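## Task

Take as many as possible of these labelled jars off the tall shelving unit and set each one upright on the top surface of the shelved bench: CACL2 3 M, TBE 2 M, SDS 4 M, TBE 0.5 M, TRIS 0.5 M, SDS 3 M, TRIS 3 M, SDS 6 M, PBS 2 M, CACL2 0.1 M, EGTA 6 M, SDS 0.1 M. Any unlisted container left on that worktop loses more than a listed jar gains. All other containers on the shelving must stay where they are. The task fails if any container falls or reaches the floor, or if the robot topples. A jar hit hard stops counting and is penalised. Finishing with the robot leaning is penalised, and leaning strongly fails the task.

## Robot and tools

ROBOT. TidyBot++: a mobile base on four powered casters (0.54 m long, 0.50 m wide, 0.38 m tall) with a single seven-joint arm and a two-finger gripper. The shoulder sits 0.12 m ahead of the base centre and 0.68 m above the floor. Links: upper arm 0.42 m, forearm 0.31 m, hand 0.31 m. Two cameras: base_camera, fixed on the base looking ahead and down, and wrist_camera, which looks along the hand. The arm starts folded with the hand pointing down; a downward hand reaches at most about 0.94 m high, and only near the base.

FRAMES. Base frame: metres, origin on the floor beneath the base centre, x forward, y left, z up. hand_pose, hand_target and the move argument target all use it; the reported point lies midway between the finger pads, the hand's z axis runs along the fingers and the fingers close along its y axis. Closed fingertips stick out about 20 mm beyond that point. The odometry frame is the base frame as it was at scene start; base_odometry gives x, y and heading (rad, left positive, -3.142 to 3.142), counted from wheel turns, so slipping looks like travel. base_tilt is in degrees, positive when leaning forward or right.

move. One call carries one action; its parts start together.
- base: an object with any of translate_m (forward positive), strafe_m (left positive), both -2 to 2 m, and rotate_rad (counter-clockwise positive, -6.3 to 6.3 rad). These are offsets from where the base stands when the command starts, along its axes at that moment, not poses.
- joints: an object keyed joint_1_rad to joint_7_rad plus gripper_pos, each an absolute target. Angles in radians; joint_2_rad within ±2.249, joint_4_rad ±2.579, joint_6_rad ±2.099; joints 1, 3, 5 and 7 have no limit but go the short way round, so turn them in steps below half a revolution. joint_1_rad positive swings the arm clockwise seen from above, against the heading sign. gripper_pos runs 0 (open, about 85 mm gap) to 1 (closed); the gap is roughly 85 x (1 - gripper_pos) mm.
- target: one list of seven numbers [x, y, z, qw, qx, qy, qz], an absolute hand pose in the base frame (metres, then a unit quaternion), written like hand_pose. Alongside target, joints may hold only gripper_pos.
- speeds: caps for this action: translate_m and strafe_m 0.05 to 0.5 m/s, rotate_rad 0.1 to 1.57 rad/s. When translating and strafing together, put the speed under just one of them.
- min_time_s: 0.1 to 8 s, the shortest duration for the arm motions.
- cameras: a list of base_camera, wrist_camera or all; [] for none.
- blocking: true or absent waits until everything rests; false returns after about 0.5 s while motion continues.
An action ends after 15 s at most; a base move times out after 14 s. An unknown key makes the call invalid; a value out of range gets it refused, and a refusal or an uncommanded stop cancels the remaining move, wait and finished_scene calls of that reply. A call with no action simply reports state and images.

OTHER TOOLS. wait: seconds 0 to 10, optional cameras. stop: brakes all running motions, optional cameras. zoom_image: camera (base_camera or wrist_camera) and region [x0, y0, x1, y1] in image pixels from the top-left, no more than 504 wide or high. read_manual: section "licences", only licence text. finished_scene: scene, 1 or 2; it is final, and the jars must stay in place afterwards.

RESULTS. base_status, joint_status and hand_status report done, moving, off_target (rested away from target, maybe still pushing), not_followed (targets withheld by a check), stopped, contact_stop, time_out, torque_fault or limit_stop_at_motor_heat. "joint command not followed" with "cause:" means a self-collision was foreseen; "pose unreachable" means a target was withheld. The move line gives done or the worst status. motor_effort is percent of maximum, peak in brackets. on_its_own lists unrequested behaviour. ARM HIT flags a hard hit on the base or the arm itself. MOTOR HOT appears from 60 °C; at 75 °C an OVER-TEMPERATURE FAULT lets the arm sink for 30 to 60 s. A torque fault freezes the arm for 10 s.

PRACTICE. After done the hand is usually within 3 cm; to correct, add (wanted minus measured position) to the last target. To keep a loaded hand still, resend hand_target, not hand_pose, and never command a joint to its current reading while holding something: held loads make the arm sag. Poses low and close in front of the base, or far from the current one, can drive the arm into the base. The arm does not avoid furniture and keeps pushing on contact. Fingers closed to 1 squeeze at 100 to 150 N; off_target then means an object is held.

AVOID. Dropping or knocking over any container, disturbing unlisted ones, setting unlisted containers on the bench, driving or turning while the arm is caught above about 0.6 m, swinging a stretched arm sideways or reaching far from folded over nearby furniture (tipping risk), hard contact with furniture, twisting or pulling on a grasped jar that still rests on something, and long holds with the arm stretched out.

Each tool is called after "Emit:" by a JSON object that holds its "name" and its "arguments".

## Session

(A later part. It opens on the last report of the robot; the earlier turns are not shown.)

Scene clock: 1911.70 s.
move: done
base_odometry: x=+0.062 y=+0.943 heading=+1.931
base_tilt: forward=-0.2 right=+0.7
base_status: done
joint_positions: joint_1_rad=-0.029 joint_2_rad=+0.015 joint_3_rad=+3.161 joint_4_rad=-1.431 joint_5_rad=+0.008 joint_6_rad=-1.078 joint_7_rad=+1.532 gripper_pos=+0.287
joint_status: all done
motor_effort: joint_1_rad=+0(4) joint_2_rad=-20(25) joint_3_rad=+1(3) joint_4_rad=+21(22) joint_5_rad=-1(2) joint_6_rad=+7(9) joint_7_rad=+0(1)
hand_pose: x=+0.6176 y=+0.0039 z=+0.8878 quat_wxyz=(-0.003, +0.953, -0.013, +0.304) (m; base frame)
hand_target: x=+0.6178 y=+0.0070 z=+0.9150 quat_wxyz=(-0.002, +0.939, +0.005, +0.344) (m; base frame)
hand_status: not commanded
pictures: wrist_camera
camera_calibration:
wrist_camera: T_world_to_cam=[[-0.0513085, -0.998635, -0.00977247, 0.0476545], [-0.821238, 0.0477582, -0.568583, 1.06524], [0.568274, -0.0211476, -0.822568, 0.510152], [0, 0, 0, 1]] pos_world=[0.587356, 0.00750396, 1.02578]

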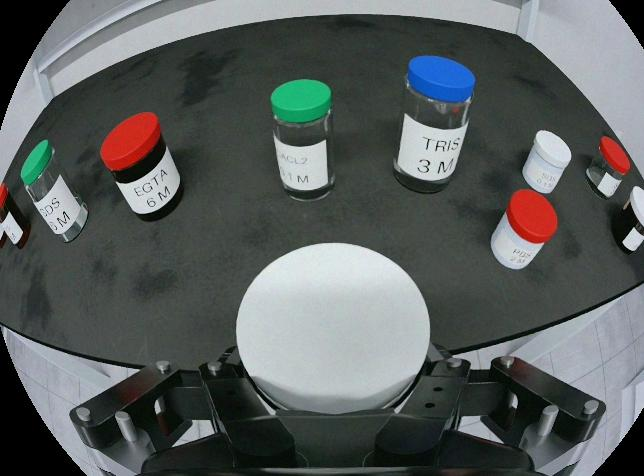

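Emit:
{"name": "move", "arguments": {"base": {"translate_m": 0.105}, "speeds": {"translate_m": 0.15}, "joints": {"joint_2_rad": -0.058, "joint_4_rad": -1.551, "joint_6_rad": -0.92}, "min_time_s": 2.5, "cameras": ["wrist_camera"]}}

Scene clock: 1925.60 s.
move: done
base_odometry: x=+0.025 y=+1.041 heading=+1.931
base_tilt: forward=-0.2 right=+0.6
base_status: done
joint_positions: joint_1_rad=-0.029 joint_2_rad=-0.007 joint_3_rad=+3.161 joint_4_rad=-1.539 joint_5_rad=+0.008 joint_6_rad=-0.975 joint_7_rad=+1.532 gripper_pos=+0.287
joint_status: all done
motor_effort: joint_1_rad=+0(1) joint_2_rad=-20(23) joint_3_rad=+1(2) joint_4_rad=+21(22) joint_5_rad=-1(1) joint_6_rad=+7(8) joint_7_rad=+0(1)
hand_pose: x=+0.6150 y=+0.0040 z=+0.8641 quat_wxyz=(-0.004, +0.950, -0.013, +0.312) (m; base frame)
hand_target: x=+0.6155 y=+0.0069 z=+0.8941 quat_wxyz=(-0.003, +0.934, +0.005, +0.356) (m; base frame)
hand_status: not commanded
pictures: wrist_camera
camera_calibration:
wrist_camera: T_world_to_cam=[[-0.0502771, -0.998673, -0.0111367, 0.0478291], [-0.811392, 0.0473453, -0.582582, 1.05566], [0.582337, -0.0202543, -0.812695, 0.475031], [0, 0, 0, 1]] pos_world=[0.582327, 0.00740681, 1.00159]

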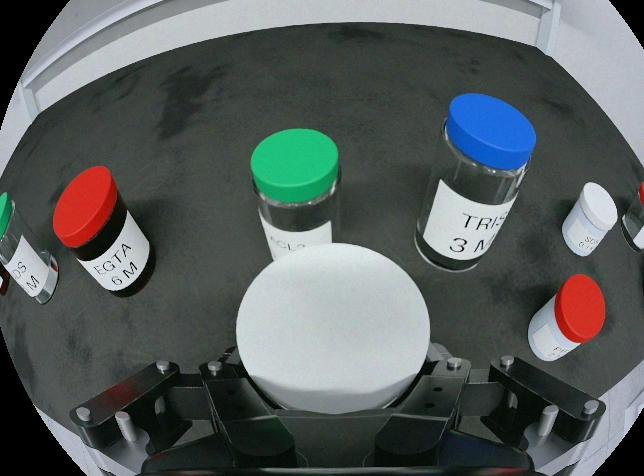

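Emit:
{"name": "move", "arguments": {"joints": {"joint_2_rad": -0.061, "joint_4_rad": -1.577, "joint_6_rad": -0.884}, "min_time_s": 1}}

Emit:
{"name": "move", "arguments": {"joints": {"joint_4_rad": -1.584, "joint_6_rad": -0.877}}}

Emit:
{"name": "move", "arguments": {"joints": {"joint_4_rad": -1.590, "joint_6_rad": -0.871}}}

Scene clock: 1929.90 s.
move: done
base_odometry: x=+0.025 y=+1.041 heading=+1.931
base_tilt: forward=-0.2 right=+0.6
base_status: not commanded
joint_positions: joint_1_rad=-0.029 joint_2_rad=-0.010 joint_3_rad=+3.161 joint_4_rad=-1.565 joint_5_rad=+0.008 joint_6_rad=-0.939 joint_7_rad=+1.532 gripper_pos=+0.287
joint_status: all done
motor_effort: joint_1_rad=+0(1) joint_2_rad=-19(20) joint_3_rad=+1(1) joint_4_rad=+21(21) joint_5_rad=+1(1) joint_6_rad=+6(8) joint_7_rad=-1(1)
hand_pose: x=+0.6171 y=+0.0040 z=+0.8593 quat_wxyz=(-0.004, +0.948, -0.013, +0.318) (m; base frame)
hand_target: x=+0.6177 y=+0.0069 z=+0.8895 quat_wxyz=(-0.003, +0.932, +0.005, +0.362) (m; base frame)
hand_status: not commanded
pictures: none

Scene clock: 1930.43 s.
move: done
base_odometry: x=+0.025 y=+1.041 heading=+1.931
base_tilt: forward=-0.2 right=+0.7
base_status: not commanded
joint_positions: joint_1_rad=-0.029 joint_2_rad=-0.011 joint_3_rad=+3.161 joint_4_rad=-1.573 joint_5_rad=+0.008 joint_6_rad=-0.930 joint_7_rad=+1.532 gripper_pos=+0.287
joint_status: all done
motor_effort: joint_1_rad=+1(1) joint_2_rad=-19(20) joint_3_rad=+1(1) joint_4_rad=+21(21) joint_5_rad=+0(1) joint_6_rad=+7(7) joint_7_rad=+0(1)
hand_pose: x=+0.6172 y=+0.0040 z=+0.8576 quat_wxyz=(-0.004, +0.948, -0.013, +0.319) (m; base frame)
hand_target: x=+0.6178 y=+0.0069 z=+0.8873 quat_wxyz=(-0.003, +0.932, +0.005, +0.362) (m; base frame)
hand_status: not commanded
pictures: none

Scene clock: 1930.93 s.
move: done
base_odometry: x=+0.025 y=+1.041 heading=+1.931
base_tilt: forward=-0.2 right=+0.6
base_status: not commanded
joint_positions: joint_1_rad=-0.029 joint_2_rad=-0.012 joint_3_rad=+3.161 joint_4_rad=-1.579 joint_5_rad=+0.008 joint_6_rad=-0.923 joint_7_rad=+1.532 gripper_pos=+0.287
joint_status: all done
motor_effort: joint_1_rad=+1(1) joint_2_rad=-19(20) joint_3_rad=+1(1) joint_4_rad=+21(21) joint_5_rad=+0(1) joint_6_rad=+7(7) joint_7_rad=-1(1)
hand_pose: x=+0.6172 y=+0.0040 z=+0.8559 quat_wxyz=(-0.004, +0.947, -0.013, +0.320) (m; base frame)
hand_target: x=+0.6179 y=+0.0069 z=+0.8854 quat_wxyz=(-0.003, +0.932, +0.005, +0.362) (m; base frame)
hand_status: not commanded
pictures: none

Emit:
{"name": "move", "arguments": {"joints": {"joint_4_rad": -1.596, "joint_6_rad": -0.867}}}

Emit:
{"name": "move", "arguments": {"joints": {"joint_4_rad": -1.601, "joint_6_rad": -0.863}}}

Emit:
{"name": "move", "arguments": {"joints": {"joint_4_rad": -1.606, "joint_6_rad": -0.859}}}

Emit:
{"name": "move", "arguments": {"joints": {"joint_4_rad": -1.611, "joint_6_rad": -0.855}}}

Scene clock: 1935.17 s.
move: done
base_odometry: x=+0.025 y=+1.041 heading=+1.931
base_tilt: forward=-0.2 right=+0.7
base_status: not commanded
joint_positions: joint_1_rad=-0.029 joint_2_rad=-0.012 joint_3_rad=+3.161 joint_4_rad=-1.585 joint_5_rad=+0.008 joint_6_rad=-0.919 joint_7_rad=+1.532 gripper_pos=+0.287
joint_status: all done
motor_effort: joint_1_rad=+0(1) joint_2_rad=-19(20) joint_3_rad=+1(1) joint_4_rad=+20(21) joint_5_rad=+0(1) joint_6_rad=+7(7) joint_7_rad=+0(1)
hand_pose: x=+0.6166 y=+0.0040 z=+0.8538 quat_wxyz=(-0.004, +0.948, -0.013, +0.319) (m; base frame)
hand_target: x=+0.6175 y=+0.0069 z=+0.8831 quat_wxyz=(-0.003, +0.932, +0.005, +0.361) (m; base frame)
hand_status: not commanded
pictures: none

Scene clock: 1935.63 s.
move: done
base_odometry: x=+0.025 y=+1.041 heading=+1.931
base_tilt: forward=-0.1 right=+0.7
base_status: not commanded
joint_positions: joint_1_rad=-0.029 joint_2_rad=-0.012 joint_3_rad=+3.161 joint_4_rad=-1.590 joint_5_rad=+0.008 joint_6_rad=-0.915 joint_7_rad=+1.532 gripper_pos=+0.287
joint_status: all done
motor_effort: joint_1_rad=+1(1) joint_2_rad=-19(20) joint_3_rad=+1(1) joint_4_rad=+20(21) joint_5_rad=-1(1) joint_6_rad=+6(8) joint_7_rad=-1(1)
hand_pose: x=+0.6164 y=+0.0040 z=+0.8522 quat_wxyz=(-0.004, +0.948, -0.013, +0.319) (m; base frame)
hand_target: x=+0.6173 y=+0.0069 z=+0.8813 quat_wxyz=(-0.003, +0.933, +0.005, +0.361) (m; base frame)
hand_status: not commanded
pictures: none

Scene clock: 1936.10 s.
move: done
base_odometry: x=+0.025 y=+1.041 heading=+1.931
base_tilt: forward=-0.2 right=+0.7
base_status: not commanded
joint_positions: joint_1_rad=-0.029 joint_2_rad=-0.014 joint_3_rad=+3.161 joint_4_rad=-1.594 joint_5_rad=+0.008 joint_6_rad=-0.910 joint_7_rad=+1.532 gripper_pos=+0.287
joint_status: all done
motor_effort: joint_1_rad=+0(1) joint_2_rad=-19(19) joint_3_rad=+1(1) joint_4_rad=+20(21) joint_5_rad=-1(1) joint_6_rad=+6(7) joint_7_rad=-1(1)
hand_pose: x=+0.6165 y=+0.0040 z=+0.8522 quat_wxyz=(-0.004, +0.947, -0.013, +0.320) (m; base frame)
hand_target: x=+0.6171 y=+0.0069 z=+0.8795 quat_wxyz=(-0.003, +0.933, +0.005, +0.360) (m; base frame)
hand_status: not commanded
pictures: none

Scene clock: 1936.57 s.
move: done
base_odometry: x=+0.025 y=+1.041 heading=+1.931
base_tilt: forward=-0.2 right=+0.7
base_status: not commanded
joint_positions: joint_1_rad=-0.029 joint_2_rad=-0.016 joint_3_rad=+3.161 joint_4_rad=-1.597 joint_5_rad=+0.008 joint_6_rad=-0.906 joint_7_rad=+1.532 gripper_pos=+0.287
joint_status: all done
motor_effort: joint_1_rad=+0(1) joint_2_rad=-19(19) joint_3_rad=+1(1) joint_4_rad=+20(21) joint_5_rad=-1(1) joint_6_rad=+7(8) joint_7_rad=-1(1)
hand_pose: x=+0.6165 y=+0.0040 z=+0.8523 quat_wxyz=(-0.004, +0.947, -0.013, +0.321) (m; base frame)
hand_target: x=+0.6169 y=+0.0069 z=+0.8777 quat_wxyz=(-0.003, +0.933, +0.005, +0.360) (m; base frame)
hand_status: not commanded
pictures: none

Emit:
{"name": "move", "arguments": {"joints": {"gripper_pos": 0.24}}}

Emit:
{"name": "move", "arguments": {"joints": {"gripper_pos": 0.1}}}

Emit:
{"name": "move", "arguments": {"joints": {"gripper_pos": 0.0}, "cameras": ["wrist_camera"]}}

Scene clock: 1940.10 s.
move: done
base_odometry: x=+0.025 y=+1.041 heading=+1.931
base_tilt: forward=-0.2 right=+0.7
base_status: not commanded
joint_positions: joint_1_rad=-0.029 joint_2_rad=-0.032 joint_3_rad=+3.161 joint_4_rad=-1.597 joint_5_rad=+0.008 joint_6_rad=-0.894 joint_7_rad=+1.532 gripper_pos=+0.240
joint_status: all done
motor_effort: joint_1_rad=+0(1) joint_2_rad=-16(19) joint_3_rad=+1(1) joint_4_rad=+19(21) joint_5_rad=+0(2) joint_6_rad=+5(7) joint_7_rad=-1(1)
hand_pose: x=+0.6165 y=+0.0040 z=+0.8623 quat_wxyz=(-0.005, +0.942, -0.013, +0.334) (m; base frame)
hand_target: x=+0.6169 y=+0.0069 z=+0.8777 quat_wxyz=(-0.003, +0.933, +0.005, +0.360) (m; base frame)
hand_status: not commanded
pictures: none

Scene clock: 1940.67 s.
move: done
base_odometry: x=+0.025 y=+1.041 heading=+1.931
base_tilt: forward=-0.2 right=+0.7
base_status: not commanded
joint_positions: joint_1_rad=-0.029 joint_2_rad=-0.032 joint_3_rad=+3.161 joint_4_rad=-1.597 joint_5_rad=+0.008 joint_6_rad=-0.894 joint_7_rad=+1.532 gripper_pos=+0.100
joint_status: all done
motor_effort: joint_1_rad=+1(1) joint_2_rad=-16(17) joint_3_rad=+1(2) joint_4_rad=+18(19) joint_5_rad=+0(1) joint_6_rad=+5(6) joint_7_rad=+0(1)
hand_pose: x=+0.6165 y=+0.0040 z=+0.8623 quat_wxyz=(-0.005, +0.942, -0.013, +0.334) (m; base frame)
hand_target: x=+0.6169 y=+0.0069 z=+0.8777 quat_wxyz=(-0.003, +0.933, +0.005, +0.360) (m; base frame)
hand_status: not commanded
pictures: none

Scene clock: 1941.20 s.
move: done
base_odometry: x=+0.025 y=+1.041 heading=+1.931
base_tilt: forward=-0.2 right=+0.7
base_status: not commanded
joint_positions: joint_1_rad=-0.029 joint_2_rad=-0.032 joint_3_rad=+3.161 joint_4_rad=-1.597 joint_5_rad=+0.008 joint_6_rad=-0.894 joint_7_rad=+1.532 gripper_pos=+0.000
joint_status: all done
motor_effort: joint_1_rad=+0(1) joint_2_rad=-16(17) joint_3_rad=+1(2) joint_4_rad=+18(19) joint_5_rad=-1(1) joint_6_rad=+5(6) joint_7_rad=+0(1)
hand_pose: x=+0.6165 y=+0.0040 z=+0.8623 quat_wxyz=(-0.005, +0.942, -0.013, +0.334) (m; base frame)
hand_target: x=+0.6169 y=+0.0069 z=+0.8777 quat_wxyz=(-0.003, +0.933, +0.005, +0.360) (m; base frame)
hand_status: not commanded
pictures: wrist_camera
camera_calibration:
wrist_camera: T_world_to_cam=[[-0.0490821, -0.998691, -0.0143956, 0.0500107], [-0.783216, 0.0474283, -0.619939, 1.07063], [0.61981, -0.0191531, -0.784518, 0.425227], [0, 0, 0, 1]] pos_world=[0.577429, 0.00731143, 0.998043]

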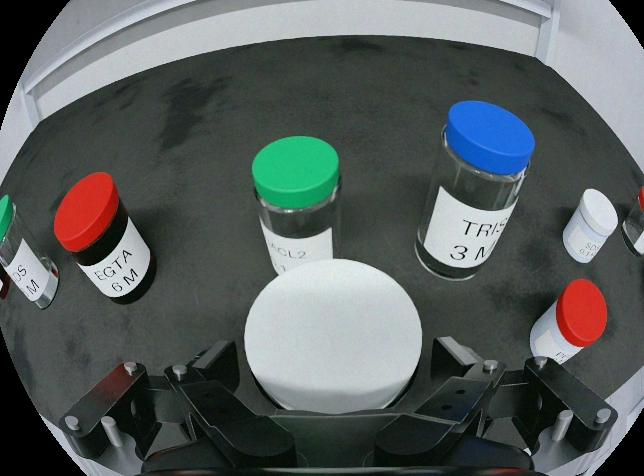

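Emit:
{"name": "move", "arguments": {"base": {"translate_m": -0.4}, "speeds": {"translate_m": 0.3}, "cameras": ["wrist_camera"]}}

Emit:
{"name": "move", "arguments": {"base": {"translate_m": -1.5475, "strafe_m": -0.196, "rotate_rad": 3.1432}, "speeds": {"rotate_rad": 1.1, "translate_m": 0.45}, "joints": {"joint_1_rad": -0.03, "joint_2_rad": 0.137, "joint_3_rad": 3.16, "joint_4_rad": -0.612, "joint_5_rad": 0, "joint_6_rad": -1.568, "joint_7_rad": 1.57, "gripper_pos": 0.0}, "min_time_s": 4, "cameras": ["wrist_camera"]}}

Scene clock: 1992.10 s.
move: done
base_odometry: x=+0.166 y=+0.667 heading=+1.932
base_tilt: forward=-0.2 right=+0.7
base_status: done
joint_positions: joint_1_rad=-0.029 joint_2_rad=-0.046 joint_3_rad=+3.161 joint_4_rad=-1.597 joint_5_rad=+0.008 joint_6_rad=-0.891 joint_7_rad=+1.532 gripper_pos=+0.000
joint_status: not commanded
motor_effort: joint_1_rad=+0(2) joint_2_rad=-16(19) joint_3_rad=+1(2) joint_4_rad=+18(20) joint_5_rad=+0(2) joint_6_rad=+6(6) joint_7_rad=+0(1)
hand_pose: x=+0.6146 y=+0.0039 z=+0.8699 quat_wxyz=(-0.005, +0.939, -0.013, +0.342) (m; base frame)
hand_target: x=+0.6169 y=+0.0069 z=+0.8777 quat_wxyz=(-0.003, +0.933, +0.005, +0.360) (m; base frame)
hand_status: not commanded
pictures: wrist_camera
camera_calibration:
wrist_camera: T_world_to_cam=[[-0.0487828, -0.998688, -0.0155974, 0.050841], [-0.772398, 0.0476209, -0.633351, 1.07889], [0.633262, -0.0188492, -0.773708, 0.414695], [0, 0, 0, 1]] pos_world=[0.573204, 0.00721303, 1.00496]

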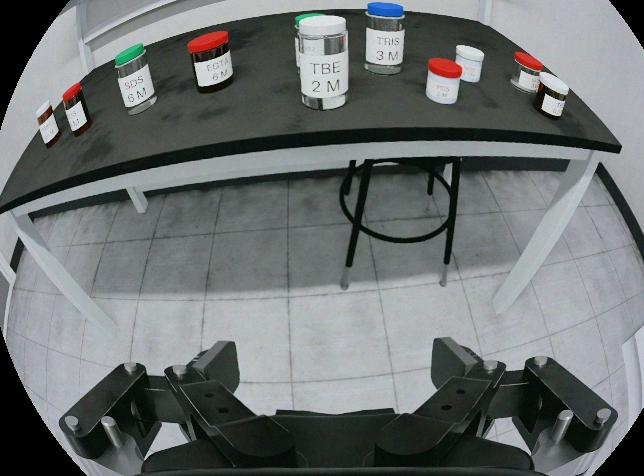

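Scene clock: 1997.10 s.
move: done
base_odometry: x=+0.896 y=-0.712 heading=-1.207
base_tilt: forward=-0.2 right=+0.7
base_status: done
joint_positions: joint_1_rad=-0.030 joint_2_rad=+0.135 joint_3_rad=+3.161 joint_4_rad=-0.624 joint_5_rad=+0.008 joint_6_rad=-1.526 joint_7_rad=+1.532 gripper_pos=+0.000
joint_status: all done
motor_effort: joint_1_rad=+0(3) joint_2_rad=-18(21) joint_3_rad=+1(3) joint_4_rad=+14(20) joint_5_rad=+0(2) joint_6_rad=+6(8) joint_7_rad=-1(2)
hand_pose: x=+0.6273 y=+0.0056 z=+1.1230 quat_wxyz=(-0.006, +0.909, -0.014, +0.415) (m; base frame)
hand_target: x=+0.6192 y=+0.0083 z=+1.1175 quat_wxyz=(-0.001, +0.916, +0.006, +0.401) (m; base frame)
hand_status: not commanded
pictures: wrist_camera
camera_calibration:
wrist_camera: T_world_to_cam=[[-0.0485983, -0.998542, -0.0235048, 0.065847], [-0.66305, 0.0498518, -0.746913, 1.30793], [0.746996, -0.0207138, -0.664506, 0.408481], [0, 0, 0, 1]] pos_world=[0.565288, 0.00900968, 1.24989]

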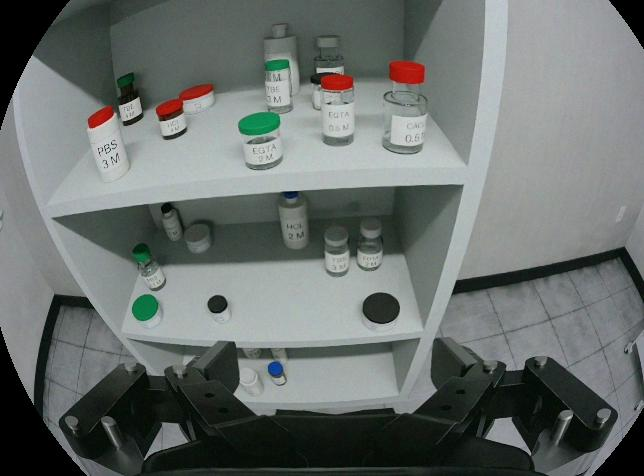

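Emit:
{"name": "zoom_image", "arguments": {"camera": "wrist_camera", "region": [220, 20, 440, 180]}}

Scaled by 2.291.

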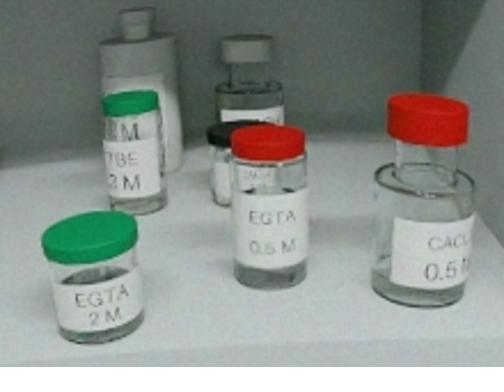

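Emit:
{"name": "move", "arguments": {"base": {"translate_m": 0.38}, "speeds": {"translate_m": 0.3}, "joints": {"gripper_pos": 0.2, "joint_2_rad": 0.12, "joint_4_rad": -0.612, "joint_6_rad": -1.53}, "cameras": ["wrist_camera"]}}

Scene clock: 2012.30 s.
move: done
base_odometry: x=+1.032 y=-1.067 heading=-1.207
base_tilt: forward=-0.1 right=+0.6
base_status: done
joint_positions: joint_1_rad=-0.030 joint_2_rad=+0.126 joint_3_rad=+3.161 joint_4_rad=-0.621 joint_5_rad=+0.008 joint_6_rad=-1.524 joint_7_rad=+1.532 gripper_pos=+0.200
joint_status: all done
motor_effort: joint_1_rad=+1(1) joint_2_rad=-17(21) joint_3_rad=+1(2) joint_4_rad=+14(15) joint_5_rad=+0(1) joint_6_rad=+7(7) joint_7_rad=+0(1)
hand_pose: x=+0.6240 y=+0.0055 z=+1.1292 quat_wxyz=(-0.006, +0.907, -0.014, +0.422) (m; base frame)
hand_target: x=+0.6195 y=+0.0082 z=+1.1349 quat_wxyz=(-0.002, +0.905, +0.005, +0.426) (m; base frame)
hand_status: not commanded
pictures: wrist_camera
camera_calibration:
wrist_camera: T_world_to_cam=[[-0.0482469, -0.998536, -0.0244509, 0.0665145], [-0.652761, 0.0500497, -0.755909, 1.31403], [0.756026, -0.0205096, -0.65422, 0.397888], [0, 0, 0, 1]] pos_world=[0.560144, 0.00881088, 1.25522]

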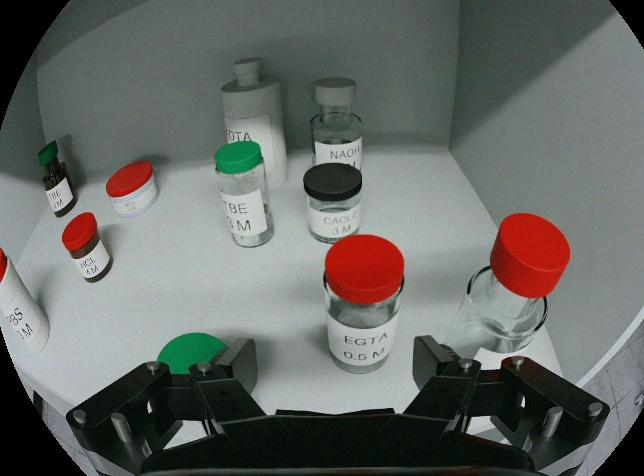

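Emit:
{"name": "move", "arguments": {"base": {"translate_m": 0.2, "strafe_m": -0.004}, "speeds": {"translate_m": 0.15}, "cameras": ["wrist_camera"]}}

Scene clock: 2033.47 s.
move: done
base_odometry: x=+1.099 y=-1.255 heading=-1.207
base_tilt: forward=-0.2 right=+0.6
base_status: done
joint_positions: joint_1_rad=-0.030 joint_2_rad=+0.126 joint_3_rad=+3.161 joint_4_rad=-0.620 joint_5_rad=+0.008 joint_6_rad=-1.524 joint_7_rad=+1.532 gripper_pos=+0.200
joint_status: not commanded
motor_effort: joint_1_rad=+1(1) joint_2_rad=-17(21) joint_3_rad=+1(2) joint_4_rad=+14(15) joint_5_rad=+0(1) joint_6_rad=+6(7) joint_7_rad=+0(1)
hand_pose: x=+0.6239 y=+0.0055 z=+1.1295 quat_wxyz=(-0.006, +0.906, -0.014, +0.422) (m; base frame)
hand_target: x=+0.6195 y=+0.0082 z=+1.1349 quat_wxyz=(-0.002, +0.905, +0.005, +0.426) (m; base frame)
hand_status: not commanded
pictures: wrist_camera
camera_calibration:
wrist_camera: T_world_to_cam=[[-0.04823, -0.998536, -0.024484, 0.0665444], [-0.652219, 0.0500489, -0.756376, 1.31441], [0.756495, -0.0205111, -0.653678, 0.397291], [0, 0, 0, 1]] pos_world=[0.559947, 0.00881087, 1.25552]

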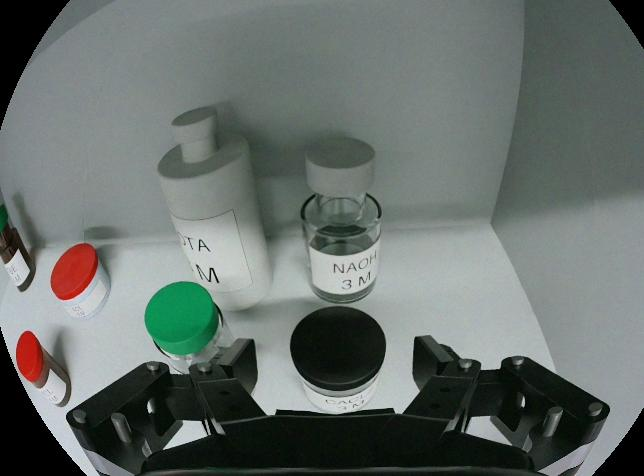

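Emit:
{"name": "move", "arguments": {"base": {"translate_m": 0.06, "strafe_m": -0.0055}, "speeds": {"translate_m": 0.1}, "joints": {"gripper_pos": 0.1}, "cameras": ["wrist_camera"]}}

Scene clock: 2055.30 s.
move: done
base_odometry: x=+1.116 y=-1.313 heading=-1.207
base_tilt: forward=-0.2 right=+0.7
base_status: done
joint_positions: joint_1_rad=-0.030 joint_2_rad=+0.127 joint_3_rad=+3.161 joint_4_rad=-0.620 joint_5_rad=+0.008 joint_6_rad=-1.524 joint_7_rad=+1.532 gripper_pos=+0.100
joint_status: all done
motor_effort: joint_1_rad=+1(1) joint_2_rad=-18(21) joint_3_rad=+1(2) joint_4_rad=+14(15) joint_5_rad=+0(1) joint_6_rad=+6(7) joint_7_rad=+0(1)
hand_pose: x=+0.6240 y=+0.0055 z=+1.1295 quat_wxyz=(-0.006, +0.906, -0.014, +0.422) (m; base frame)
hand_target: x=+0.6195 y=+0.0082 z=+1.1349 quat_wxyz=(-0.002, +0.905, +0.005, +0.426) (m; base frame)
hand_status: not commanded
pictures: wrist_camera
camera_calibration:
wrist_camera: T_world_to_cam=[[-0.0482318, -0.998536, -0.0244821, 0.0665503], [-0.652277, 0.0500503, -0.756326, 1.31444], [0.756444, -0.0205099, -0.653736, 0.397175], [0, 0, 0, 1]] pos_world=[0.560147, 0.00881088, 1.25542]

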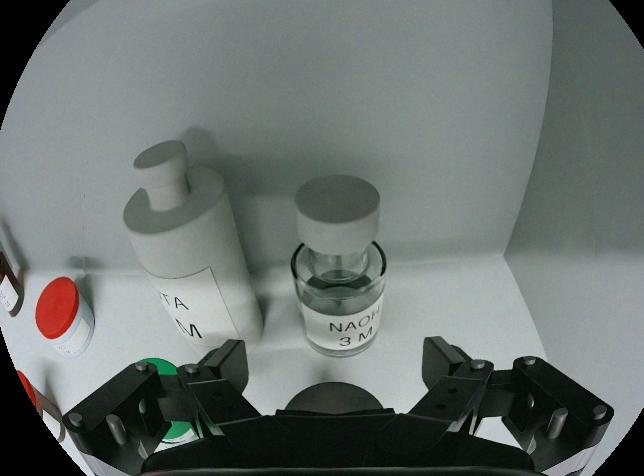

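Emit:
{"name": "move", "arguments": {"base": {"translate_m": 0.002, "strafe_m": -0.043}, "speeds": {"translate_m": 0.05}, "joints": {"joint_1_rad": -0.115}, "min_time_s": 1, "cameras": ["wrist_camera"]}}

Scene clock: 2086.23 s.
move: done
base_odometry: x=+1.076 y=-1.331 heading=-1.206
base_tilt: forward=-0.2 right=+0.6
base_status: done
joint_positions: joint_1_rad=-0.099 joint_2_rad=+0.127 joint_3_rad=+3.161 joint_4_rad=-0.620 joint_5_rad=+0.008 joint_6_rad=-1.524 joint_7_rad=+1.532 gripper_pos=+0.100
joint_status: all done
motor_effort: joint_1_rad=+0(3) joint_2_rad=-17(18) joint_3_rad=+2(2) joint_4_rad=+14(15) joint_5_rad=-1(1) joint_6_rad=+6(7) joint_7_rad=-1(1)
hand_pose: x=+0.6224 y=+0.0402 z=+1.1295 quat_wxyz=(-0.020, +0.906, +0.017, +0.422) (m; base frame)
hand_target: x=+0.6170 y=+0.0507 z=+1.1349 quat_wxyz=(-0.020, +0.904, +0.044, +0.425) (m; base frame)
hand_status: not commanded
pictures: wrist_camera
camera_calibration:
wrist_camera: T_world_to_cam=[[0.0206044, -0.999489, -0.0244258, 0.0582625], [-0.65419, 0.00499689, -0.756313, 1.31464], [0.756049, 0.0315625, -0.653753, 0.397275], [0, 0, 0, 1]] pos_world=[0.558463, 0.0391247, 1.25542]

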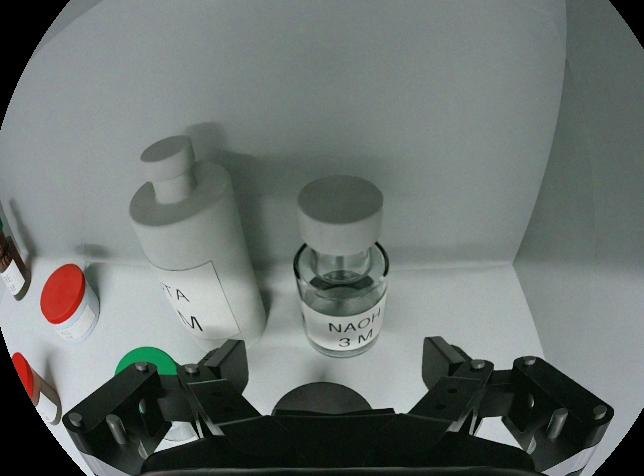

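Emit:
{"name": "move", "arguments": {"base": {"translate_m": 0.005, "strafe_m": -0.036}, "speeds": {"translate_m": 0.05}, "joints": {"joint_1_rad": -0.2}, "min_time_s": 1}}

Emit:
{"name": "move", "arguments": {"base": {"translate_m": 0.007, "strafe_m": -0.041}, "speeds": {"translate_m": 0.05}, "joints": {"joint_1_rad": -0.29}, "min_time_s": 1, "cameras": ["wrist_camera"]}}

Scene clock: 2090.37 s.
move: done
base_odometry: x=+1.044 y=-1.348 heading=-1.207
base_tilt: forward=-0.2 right=+0.7
base_status: done
joint_positions: joint_1_rad=-0.184 joint_2_rad=+0.127 joint_3_rad=+3.161 joint_4_rad=-0.620 joint_5_rad=+0.008 joint_6_rad=-1.524 joint_7_rad=+1.532 gripper_pos=+0.100
joint_status: all done
motor_effort: joint_1_rad=+0(2) joint_2_rad=-18(19) joint_3_rad=+1(2) joint_4_rad=+13(15) joint_5_rad=-1(2) joint_6_rad=+6(7) joint_7_rad=-1(1)
hand_pose: x=+0.6172 y=+0.0830 z=+1.1295 quat_wxyz=(-0.038, +0.905, +0.056, +0.420) (m; base frame)
hand_target: x=+0.6109 y=+0.0928 z=+1.1349 quat_wxyz=(-0.038, +0.901, +0.082, +0.424) (m; base frame)
hand_status: not commanded
pictures: none

Scene clock: 2091.70 s.
move: done
base_odometry: x=+1.008 y=-1.369 heading=-1.207
base_tilt: forward=-0.2 right=+0.7
base_status: done
joint_positions: joint_1_rad=-0.272 joint_2_rad=+0.127 joint_3_rad=+3.161 joint_4_rad=-0.620 joint_5_rad=+0.008 joint_6_rad=-1.524 joint_7_rad=+1.532 gripper_pos=+0.100
joint_status: all done
motor_effort: joint_1_rad=+1(2) joint_2_rad=-18(18) joint_3_rad=+1(2) joint_4_rad=+14(15) joint_5_rad=-1(1) joint_6_rad=+6(7) joint_7_rad=+0(1)
hand_pose: x=+0.6079 y=+0.1266 z=+1.1295 quat_wxyz=(-0.057, +0.901, +0.096, +0.418) (m; base frame)
hand_target: x=+0.6005 y=+0.1366 z=+1.1349 quat_wxyz=(-0.057, +0.896, +0.123, +0.422) (m; base frame)
hand_status: not commanded
pictures: wrist_camera
camera_calibration:
wrist_camera: T_world_to_cam=[[0.193054, -0.980883, -0.0244706, 0.0377976], [-0.645203, -0.108118, -0.756322, 1.31356], [0.739218, 0.161799, -0.653742, 0.399272], [0, 0, 0, 1]] pos_world=[0.545069, 0.114493, 1.25542]

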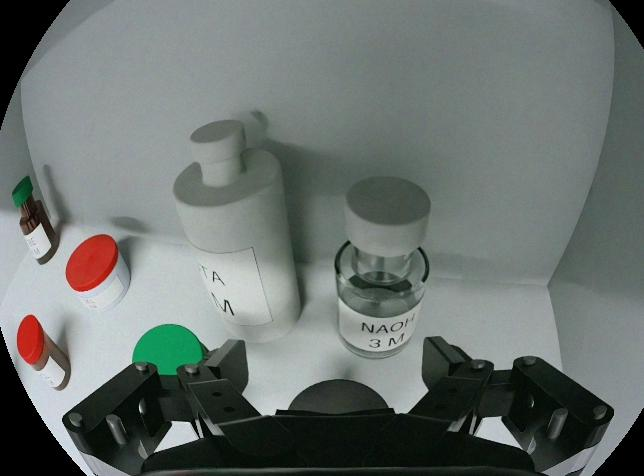

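Emit:
{"name": "move", "arguments": {"base": {"strafe_m": -0.002}, "joints": {"joint_2_rad": 0.072, "joint_4_rad": -0.822, "joint_6_rad": -1.392}, "min_time_s": 2, "cameras": ["wrist_camera"]}}

Scene clock: 2103.83 s.
move: done
base_odometry: x=+1.007 y=-1.370 heading=-1.207
base_tilt: forward=-0.2 right=+0.6
base_status: done
joint_positions: joint_1_rad=-0.275 joint_2_rad=+0.107 joint_3_rad=+3.161 joint_4_rad=-0.800 joint_5_rad=+0.008 joint_6_rad=-1.436 joint_7_rad=+1.532 gripper_pos=+0.100
joint_status: all done
motor_effort: joint_1_rad=+0(2) joint_2_rad=-18(19) joint_3_rad=+1(2) joint_4_rad=+15(16) joint_5_rad=-1(2) joint_6_rad=+6(7) joint_7_rad=+0(1)
hand_pose: x=+0.6181 y=+0.1304 z=+1.0767 quat_wxyz=(-0.052, +0.916, +0.099, +0.385) (m; base frame)
hand_target: x=+0.6103 y=+0.1388 z=+1.0942 quat_wxyz=(-0.056, +0.902, +0.123, +0.411) (m; base frame)
hand_status: not commanded
pictures: wrist_camera
camera_calibration:
wrist_camera: T_world_to_cam=[[0.194419, -0.980713, -0.0200699, 0.0326148], [-0.696237, -0.123553, -0.707099, 1.26113], [0.690982, 0.151447, -0.70683, 0.444938], [0, 0, 0, 1]] pos_world=[0.564261, 0.120418, 1.20689]

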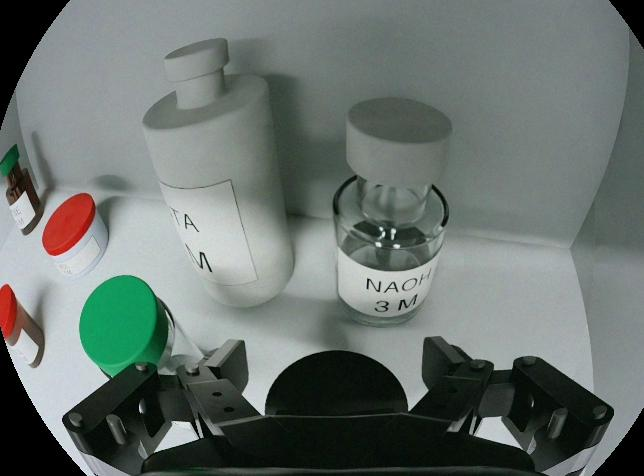

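Emit:
{"name": "move", "arguments": {"base": {"translate_m": -0.013}, "speeds": {"translate_m": 0.05}, "cameras": ["wrist_camera"]}}

Scene clock: 2116.30 s.
move: done
base_odometry: x=+1.002 y=-1.358 heading=-1.207
base_tilt: forward=-0.1 right=+0.6
base_status: done
joint_positions: joint_1_rad=-0.276 joint_2_rad=+0.097 joint_3_rad=+3.161 joint_4_rad=-0.801 joint_5_rad=+0.008 joint_6_rad=-1.434 joint_7_rad=+1.532 gripper_pos=+0.100
joint_status: not commanded
motor_effort: joint_1_rad=+0(1) joint_2_rad=-18(22) joint_3_rad=+1(2) joint_4_rad=+16(17) joint_5_rad=-1(1) joint_6_rad=+6(7) joint_7_rad=-1(1)
hand_pose: x=+0.6146 y=+0.1301 z=+1.0816 quat_wxyz=(-0.054, +0.914, +0.099, +0.390) (m; base frame)
hand_target: x=+0.6103 y=+0.1388 z=+1.0942 quat_wxyz=(-0.056, +0.902, +0.123, +0.411) (m; base frame)
hand_status: not commanded
pictures: wrist_camera
camera_calibration:
wrist_camera: T_world_to_cam=[[0.195902, -0.980402, -0.0208569, 0.0330413], [-0.68862, -0.122394, -0.714718, 1.26568], [0.698158, 0.154377, -0.699101, 0.437728], [0, 0, 0, 1]] pos_world=[0.559497, 0.11973, 1.21131]

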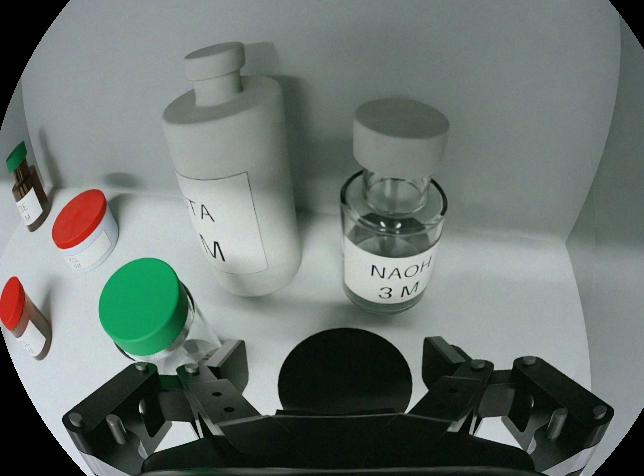

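Emit:
{"name": "move", "arguments": {"base": {"strafe_m": -0.004}, "speeds": {"strafe_m": 0.05}, "cameras": ["wrist_camera"]}}

Scene clock: 2144.40 s.
move: done
base_odometry: x=+0.998 y=-1.359 heading=-1.207
base_tilt: forward=-0.1 right=+0.6
base_status: done
joint_positions: joint_1_rad=-0.279 joint_2_rad=+0.097 joint_3_rad=+3.161 joint_4_rad=-0.801 joint_5_rad=+0.008 joint_6_rad=-1.433 joint_7_rad=+1.532 gripper_pos=+0.100
joint_status: not commanded
motor_effort: joint_1_rad=+0(2) joint_2_rad=-18(20) joint_3_rad=+1(2) joint_4_rad=+16(16) joint_5_rad=+0(2) joint_6_rad=+6(7) joint_7_rad=-1(1)
hand_pose: x=+0.6141 y=+0.1311 z=+1.0820 quat_wxyz=(-0.054, +0.914, +0.100, +0.391) (m; base frame)
hand_target: x=+0.6103 y=+0.1388 z=+1.0942 quat_wxyz=(-0.056, +0.902, +0.123, +0.411) (m; base frame)
hand_status: not commanded
pictures: wrist_camera
camera_calibration:
wrist_camera: T_world_to_cam=[[0.19804, -0.97997, -0.0209344, 0.0328978], [-0.687836, -0.123724, -0.715244, 1.26595], [0.698328, 0.156046, -0.698561, 0.437275], [0, 0, 0, 1]] pos_world=[0.558888, 0.120632, 1.21161]

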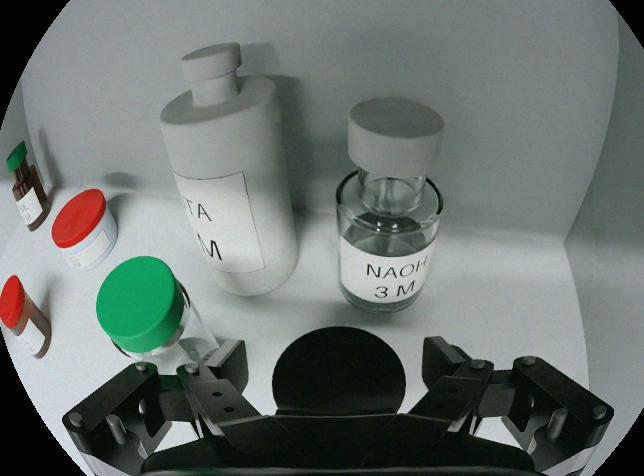

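Emit:
{"name": "move", "arguments": {"joints": {"joint_2_rad": 0.046, "joint_4_rad": -0.928, "joint_6_rad": -1.335, "joint_7_rad": 1.6}, "min_time_s": 2, "cameras": ["wrist_camera"]}}

Scene clock: 2152.17 s.
move: done
base_odometry: x=+0.998 y=-1.359 heading=-1.207
base_tilt: forward=-0.2 right=+0.6
base_status: not commanded
joint_positions: joint_1_rad=-0.279 joint_2_rad=+0.081 joint_3_rad=+3.161 joint_4_rad=-0.905 joint_5_rad=+0.008 joint_6_rad=-1.378 joint_7_rad=+1.560 gripper_pos=+0.100
joint_status: all done
motor_effort: joint_1_rad=+0(1) joint_2_rad=-18(19) joint_3_rad=+1(2) joint_4_rad=+16(17) joint_5_rad=+0(1) joint_6_rad=+6(7) joint_7_rad=-1(2)
hand_pose: x=+0.6166 y=+0.1316 z=+1.0528 quat_wxyz=(-0.046, +0.918, +0.115, +0.376) (m; base frame)
hand_target: x=+0.6097 y=+0.1384 z=+1.0693 quat_wxyz=(-0.049, +0.904, +0.137, +0.401) (m; base frame)
hand_status: not commanded
pictures: wrist_camera
camera_calibration:
wrist_camera: T_world_to_cam=[[0.217738, -0.976007, 0.00109683, -0.00361067], [-0.703963, -0.157826, -0.692478, 1.23737], [0.676037, 0.150007, -0.721438, 0.453667], [0, 0, 0, 1]] pos_world=[0.565157, 0.123712, 1.18415]

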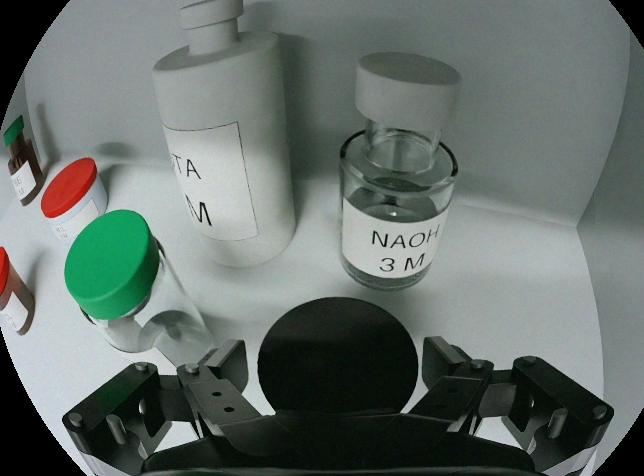

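Emit:
{"name": "move", "arguments": {"joints": {"joint_2_rad": 0.036, "joint_4_rad": -0.992, "joint_6_rad": -1.315}, "min_time_s": 2, "cameras": ["wrist_camera"]}}

Scene clock: 2171.97 s.
move: done
base_odometry: x=+0.998 y=-1.359 heading=-1.207
base_tilt: forward=-0.2 right=+0.7
base_status: not commanded
joint_positions: joint_1_rad=-0.279 joint_2_rad=+0.071 joint_3_rad=+3.161 joint_4_rad=-0.968 joint_5_rad=+0.008 joint_6_rad=-1.358 joint_7_rad=+1.561 gripper_pos=+0.100
joint_status: all done
motor_effort: joint_1_rad=+0(1) joint_2_rad=-18(19) joint_3_rad=+1(2) joint_4_rad=+17(18) joint_5_rad=+1(1) joint_6_rad=+6(7) joint_7_rad=-1(1)
hand_pose: x=+0.6140 y=+0.1308 z=+1.0317 quat_wxyz=(-0.044, +0.924, +0.115, +0.361) (m; base frame)
hand_target: x=+0.6075 y=+0.1377 z=+1.0475 quat_wxyz=(-0.047, +0.911, +0.138, +0.386) (m; base frame)
hand_status: not commanded
pictures: wrist_camera
camera_calibration:
wrist_camera: T_world_to_cam=[[0.217836, -0.975982, 0.00238663, -0.00515726], [-0.725825, -0.163636, -0.668133, 1.20989], [0.652476, 0.143811, -0.744038, 0.478909], [0, 0, 0, 1]] pos_world=[0.566816, 0.124075, 1.16471]

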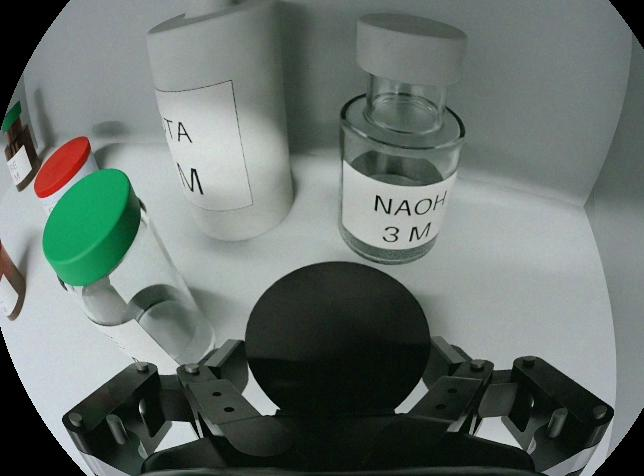

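Emit:
{"name": "move", "arguments": {"joints": {"joint_2_rad": 0.030, "joint_4_rad": -1.006, "joint_6_rad": -1.31}, "min_time_s": 1}}

Emit:
{"name": "move", "arguments": {"joints": {"gripper_pos": 0.16}, "cameras": ["wrist_camera"]}}

Scene clock: 2180.07 s.
move: done
base_odometry: x=+0.998 y=-1.359 heading=-1.207
base_tilt: forward=-0.2 right=+0.6
base_status: not commanded
joint_positions: joint_1_rad=-0.279 joint_2_rad=+0.065 joint_3_rad=+3.161 joint_4_rad=-0.982 joint_5_rad=+0.008 joint_6_rad=-1.353 joint_7_rad=+1.561 gripper_pos=+0.100
joint_status: all done
motor_effort: joint_1_rad=+0(1) joint_2_rad=-18(18) joint_3_rad=+1(1) joint_4_rad=+16(17) joint_5_rad=+0(1) joint_6_rad=+5(6) joint_7_rad=-1(1)
hand_pose: x=+0.6121 y=+0.1303 z=+1.0294 quat_wxyz=(-0.044, +0.925, +0.115, +0.360) (m; base frame)
hand_target: x=+0.6057 y=+0.1371 z=+1.0447 quat_wxyz=(-0.047, +0.911, +0.138, +0.385) (m; base frame)
hand_status: not commanded
pictures: none

Scene clock: 2180.53 s.
move: done
base_odometry: x=+0.998 y=-1.359 heading=-1.207
base_tilt: forward=-0.2 right=+0.7
base_status: not commanded
joint_positions: joint_1_rad=-0.279 joint_2_rad=+0.065 joint_3_rad=+3.161 joint_4_rad=-0.982 joint_5_rad=+0.008 joint_6_rad=-1.353 joint_7_rad=+1.561 gripper_pos=+0.160
joint_status: all done
motor_effort: joint_1_rad=+1(1) joint_2_rad=-18(18) joint_3_rad=+1(1) joint_4_rad=+17(17) joint_5_rad=-1(2) joint_6_rad=+6(6) joint_7_rad=-1(1)
hand_pose: x=+0.6122 y=+0.1303 z=+1.0294 quat_wxyz=(-0.044, +0.925, +0.115, +0.360) (m; base frame)
hand_target: x=+0.6057 y=+0.1371 z=+1.0447 quat_wxyz=(-0.047, +0.911, +0.138, +0.385) (m; base frame)
hand_status: not commanded
pictures: wrist_camera
camera_calibration:
wrist_camera: T_world_to_cam=[[0.217939, -0.97596, 0.00237295, -0.00533619], [-0.727343, -0.164041, -0.666381, 1.20604], [0.65075, 0.143504, -0.745608, 0.481232], [0, 0, 0, 1]] pos_world=[0.565205, 0.123573, 1.1625]

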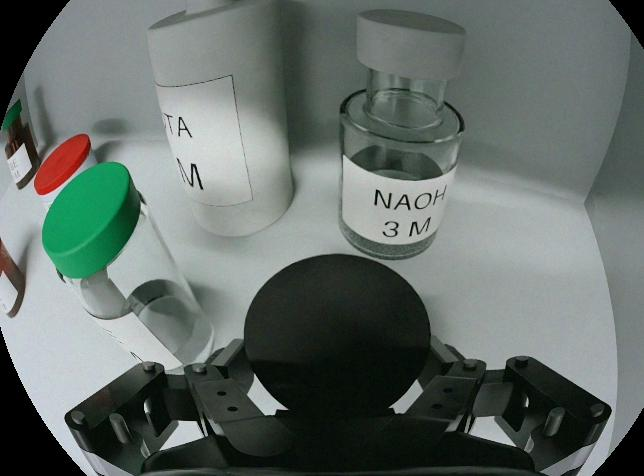

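Emit:
{"name": "move", "arguments": {"joints": {"gripper_pos": 0.22}}}

Emit:
{"name": "move", "arguments": {"joints": {"gripper_pos": 0.26}, "cameras": ["wrist_camera"]}}

Scene clock: 2186.57 s.
move: done
base_odometry: x=+0.998 y=-1.359 heading=-1.207
base_tilt: forward=-0.1 right=+0.7
base_status: not commanded
joint_positions: joint_1_rad=-0.279 joint_2_rad=+0.065 joint_3_rad=+3.161 joint_4_rad=-0.982 joint_5_rad=+0.008 joint_6_rad=-1.353 joint_7_rad=+1.561 gripper_pos=+0.220
joint_status: all done
motor_effort: joint_1_rad=+1(1) joint_2_rad=-18(18) joint_3_rad=+1(1) joint_4_rad=+16(18) joint_5_rad=+0(1) joint_6_rad=+6(6) joint_7_rad=-1(1)
hand_pose: x=+0.6122 y=+0.1303 z=+1.0294 quat_wxyz=(-0.044, +0.925, +0.115, +0.360) (m; base frame)
hand_target: x=+0.6057 y=+0.1371 z=+1.0447 quat_wxyz=(-0.047, +0.911, +0.138, +0.385) (m; base frame)
hand_status: not commanded
pictures: none

Scene clock: 2187.00 s.
move: done
base_odometry: x=+0.998 y=-1.359 heading=-1.207
base_tilt: forward=-0.2 right=+0.6
base_status: not commanded
joint_positions: joint_1_rad=-0.279 joint_2_rad=+0.065 joint_3_rad=+3.161 joint_4_rad=-0.982 joint_5_rad=+0.008 joint_6_rad=-1.353 joint_7_rad=+1.561 gripper_pos=+0.260
joint_status: all done
motor_effort: joint_1_rad=+1(1) joint_2_rad=-18(18) joint_3_rad=+1(1) joint_4_rad=+17(17) joint_5_rad=+0(1) joint_6_rad=+6(6) joint_7_rad=-1(1)
hand_pose: x=+0.6122 y=+0.1303 z=+1.0294 quat_wxyz=(-0.044, +0.925, +0.115, +0.360) (m; base frame)
hand_target: x=+0.6057 y=+0.1371 z=+1.0447 quat_wxyz=(-0.047, +0.911, +0.138, +0.385) (m; base frame)
hand_status: not commanded
pictures: wrist_camera
camera_calibration:
wrist_camera: T_world_to_cam=[[0.217939, -0.975959, 0.00240375, -0.00537266], [-0.727247, -0.164042, -0.666485, 1.20611], [0.650856, 0.143505, -0.745515, 0.481063], [0, 0, 0, 1]] pos_world=[0.565206, 0.123573, 1.1625]

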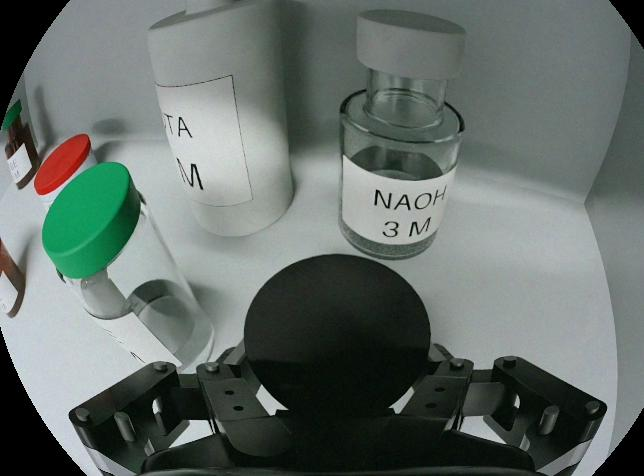

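Emit:
{"name": "move", "arguments": {"joints": {"gripper_pos": 0.30}}}

Emit:
{"name": "move", "arguments": {"joints": {"gripper_pos": 0.34}, "cameras": ["wrist_camera"]}}

Scene clock: 2190.00 s.
move: done
base_odometry: x=+0.998 y=-1.359 heading=-1.207
base_tilt: forward=-0.2 right=+0.7
base_status: not commanded
joint_positions: joint_1_rad=-0.279 joint_2_rad=+0.065 joint_3_rad=+3.161 joint_4_rad=-0.982 joint_5_rad=+0.008 joint_6_rad=-1.353 joint_7_rad=+1.561 gripper_pos=+0.300
joint_status: all done
motor_effort: joint_1_rad=+0(1) joint_2_rad=-18(18) joint_3_rad=+1(1) joint_4_rad=+17(17) joint_5_rad=-1(1) joint_6_rad=+5(6) joint_7_rad=+0(1)
hand_pose: x=+0.6122 y=+0.1303 z=+1.0295 quat_wxyz=(-0.044, +0.925, +0.115, +0.360) (m; base frame)
hand_target: x=+0.6057 y=+0.1371 z=+1.0447 quat_wxyz=(-0.047, +0.911, +0.138, +0.385) (m; base frame)
hand_status: not commanded
pictures: none

Scene clock: 2190.43 s.
move: done
base_odometry: x=+0.998 y=-1.359 heading=-1.207
base_tilt: forward=-0.2 right=+0.7
base_status: not commanded
joint_positions: joint_1_rad=-0.279 joint_2_rad=+0.064 joint_3_rad=+3.161 joint_4_rad=-0.982 joint_5_rad=+0.008 joint_6_rad=-1.352 joint_7_rad=+1.561 gripper_pos=+0.336
joint_status: all done
motor_effort: joint_1_rad=+0(1) joint_2_rad=-18(18) joint_3_rad=+1(1) joint_4_rad=+17(17) joint_5_rad=+0(1) joint_6_rad=+5(6) joint_7_rad=+0(1)
hand_pose: x=+0.6120 y=+0.1302 z=+1.0298 quat_wxyz=(-0.044, +0.925, +0.115, +0.360) (m; base frame)
hand_target: x=+0.6057 y=+0.1371 z=+1.0447 quat_wxyz=(-0.047, +0.911, +0.138, +0.385) (m; base frame)
hand_status: not commanded
pictures: wrist_camera
camera_calibration:
wrist_camera: T_world_to_cam=[[0.217919, -0.975964, 0.00232857, -0.00532759], [-0.726605, -0.163833, -0.667236, 1.20663], [0.65158, 0.143712, -0.744842, 0.480213], [0, 0, 0, 1]] pos_world=[0.56501, 0.123474, 1.16281]

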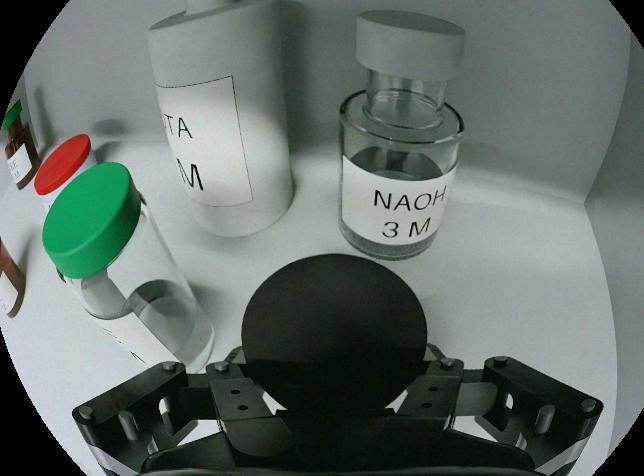

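Emit:
{"name": "move", "arguments": {"joints": {"gripper_pos": 0.42}, "cameras": ["wrist_camera"]}}

Scene clock: 2195.37 s.
move: off_target
base_odometry: x=+0.998 y=-1.359 heading=-1.207
base_tilt: forward=-0.1 right=+0.6
base_status: not commanded
joint_positions: joint_1_rad=-0.279 joint_2_rad=+0.063 joint_3_rad=+3.161 joint_4_rad=-0.983 joint_5_rad=+0.008 joint_6_rad=-1.352 joint_7_rad=+1.561 gripper_pos=+0.359
joint_status: gripper_pos off_target (ended at +0.359, target +0.420)
motor_effort: joint_1_rad=+1(1) joint_2_rad=-18(18) joint_3_rad=+1(2) joint_4_rad=+16(17) joint_5_rad=+0(1) joint_6_rad=+5(7) joint_7_rad=+0(1)
hand_pose: x=+0.6117 y=+0.1301 z=+1.0303 quat_wxyz=(-0.044, +0.924, +0.115, +0.361) (m; base frame)
hand_target: x=+0.6057 y=+0.1371 z=+1.0447 quat_wxyz=(-0.047, +0.911, +0.138, +0.385) (m; base frame)
hand_status: not commanded
pictures: wrist_camera
camera_calibration:
wrist_camera: T_world_to_cam=[[0.21798, -0.975951, 0.00222755, -0.00523533], [-0.72585, -0.163645, -0.668103, 1.20709], [0.6524, 0.144016, -0.744065, 0.479444], [0, 0, 0, 1]] pos_world=[0.564515, 0.123376, 1.16321]

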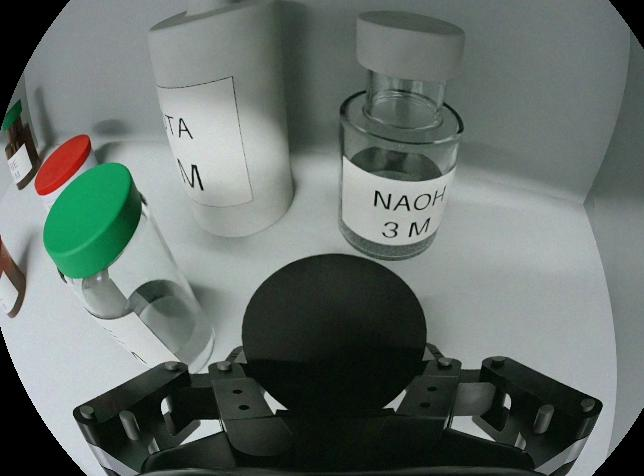

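Emit:
{"name": "move", "arguments": {"joints": {"joint_2_rad": 0.046, "joint_4_rad": -0.925, "joint_6_rad": -1.36}, "min_time_s": 2, "cameras": ["wrist_camera"]}}

Scene clock: 2204.60 s.
move: done
base_odometry: x=+0.998 y=-1.359 heading=-1.207
base_tilt: forward=-0.2 right=+0.6
base_status: not commanded
joint_positions: joint_1_rad=-0.279 joint_2_rad=+0.063 joint_3_rad=+3.161 joint_4_rad=-0.947 joint_5_rad=+0.008 joint_6_rad=-1.352 joint_7_rad=+1.561 gripper_pos=+0.359
joint_status: all done
motor_effort: joint_1_rad=+1(1) joint_2_rad=-19(20) joint_3_rad=+1(2) joint_4_rad=+18(19) joint_5_rad=-1(2) joint_6_rad=+7(8) joint_7_rad=+0(1)
hand_pose: x=+0.6139 y=+0.1307 z=+1.0477 quat_wxyz=(-0.047, +0.918, +0.115, +0.377) (m; base frame)
hand_target: x=+0.6047 y=+0.1370 z=+1.0651 quat_wxyz=(-0.047, +0.909, +0.138, +0.391) (m; base frame)
hand_status: not commanded
pictures: wrist_camera
camera_calibration:
wrist_camera: T_world_to_cam=[[0.218019, -0.975944, 0.000975973, -0.00392844], [-0.702113, -0.157542, -0.69442, 1.23259], [0.677868, 0.150712, -0.71957, 0.448767], [0, 0, 0, 1]] pos_world=[0.562066, 0.122716, 1.17885]

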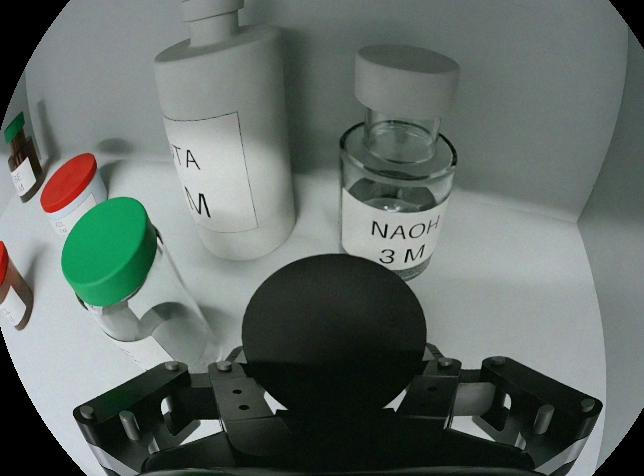

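Emit:
{"name": "move", "arguments": {"joints": {"joint_2_rad": 0.09, "joint_4_rad": -0.74, "joint_6_rad": -1.44}, "min_time_s": 3, "cameras": ["wrist_camera"]}}

Scene clock: 2216.67 s.
move: done
base_odometry: x=+0.998 y=-1.359 heading=-1.207
base_tilt: forward=-0.2 right=+0.7
base_status: not commanded
joint_positions: joint_1_rad=-0.279 joint_2_rad=+0.075 joint_3_rad=+3.161 joint_4_rad=-0.762 joint_5_rad=+0.008 joint_6_rad=-1.402 joint_7_rad=+1.561 gripper_pos=+0.359
joint_status: all done
motor_effort: joint_1_rad=+0(1) joint_2_rad=-18(20) joint_3_rad=+1(1) joint_4_rad=+16(18) joint_5_rad=-1(1) joint_6_rad=+8(9) joint_7_rad=+0(1)
hand_pose: x=+0.6114 y=+0.1303 z=+1.1193 quat_wxyz=(-0.054, +0.893, +0.111, +0.433) (m; base frame)
hand_target: x=+0.6081 y=+0.1384 z=+1.1127 quat_wxyz=(-0.050, +0.896, +0.136, +0.419) (m; base frame)
hand_status: not commanded
pictures: wrist_camera
camera_calibration:
wrist_camera: T_world_to_cam=[[0.218117, -0.975915, -0.00393549, 0.00155747], [-0.614392, -0.134181, -0.777507, 1.31689], [0.758253, 0.172005, -0.628862, 0.348665], [0, 0, 0, 1]] pos_world=[0.544373, 0.11825, 1.24316]

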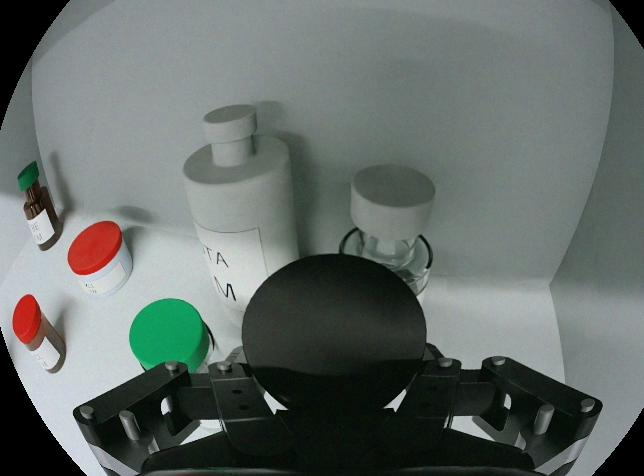

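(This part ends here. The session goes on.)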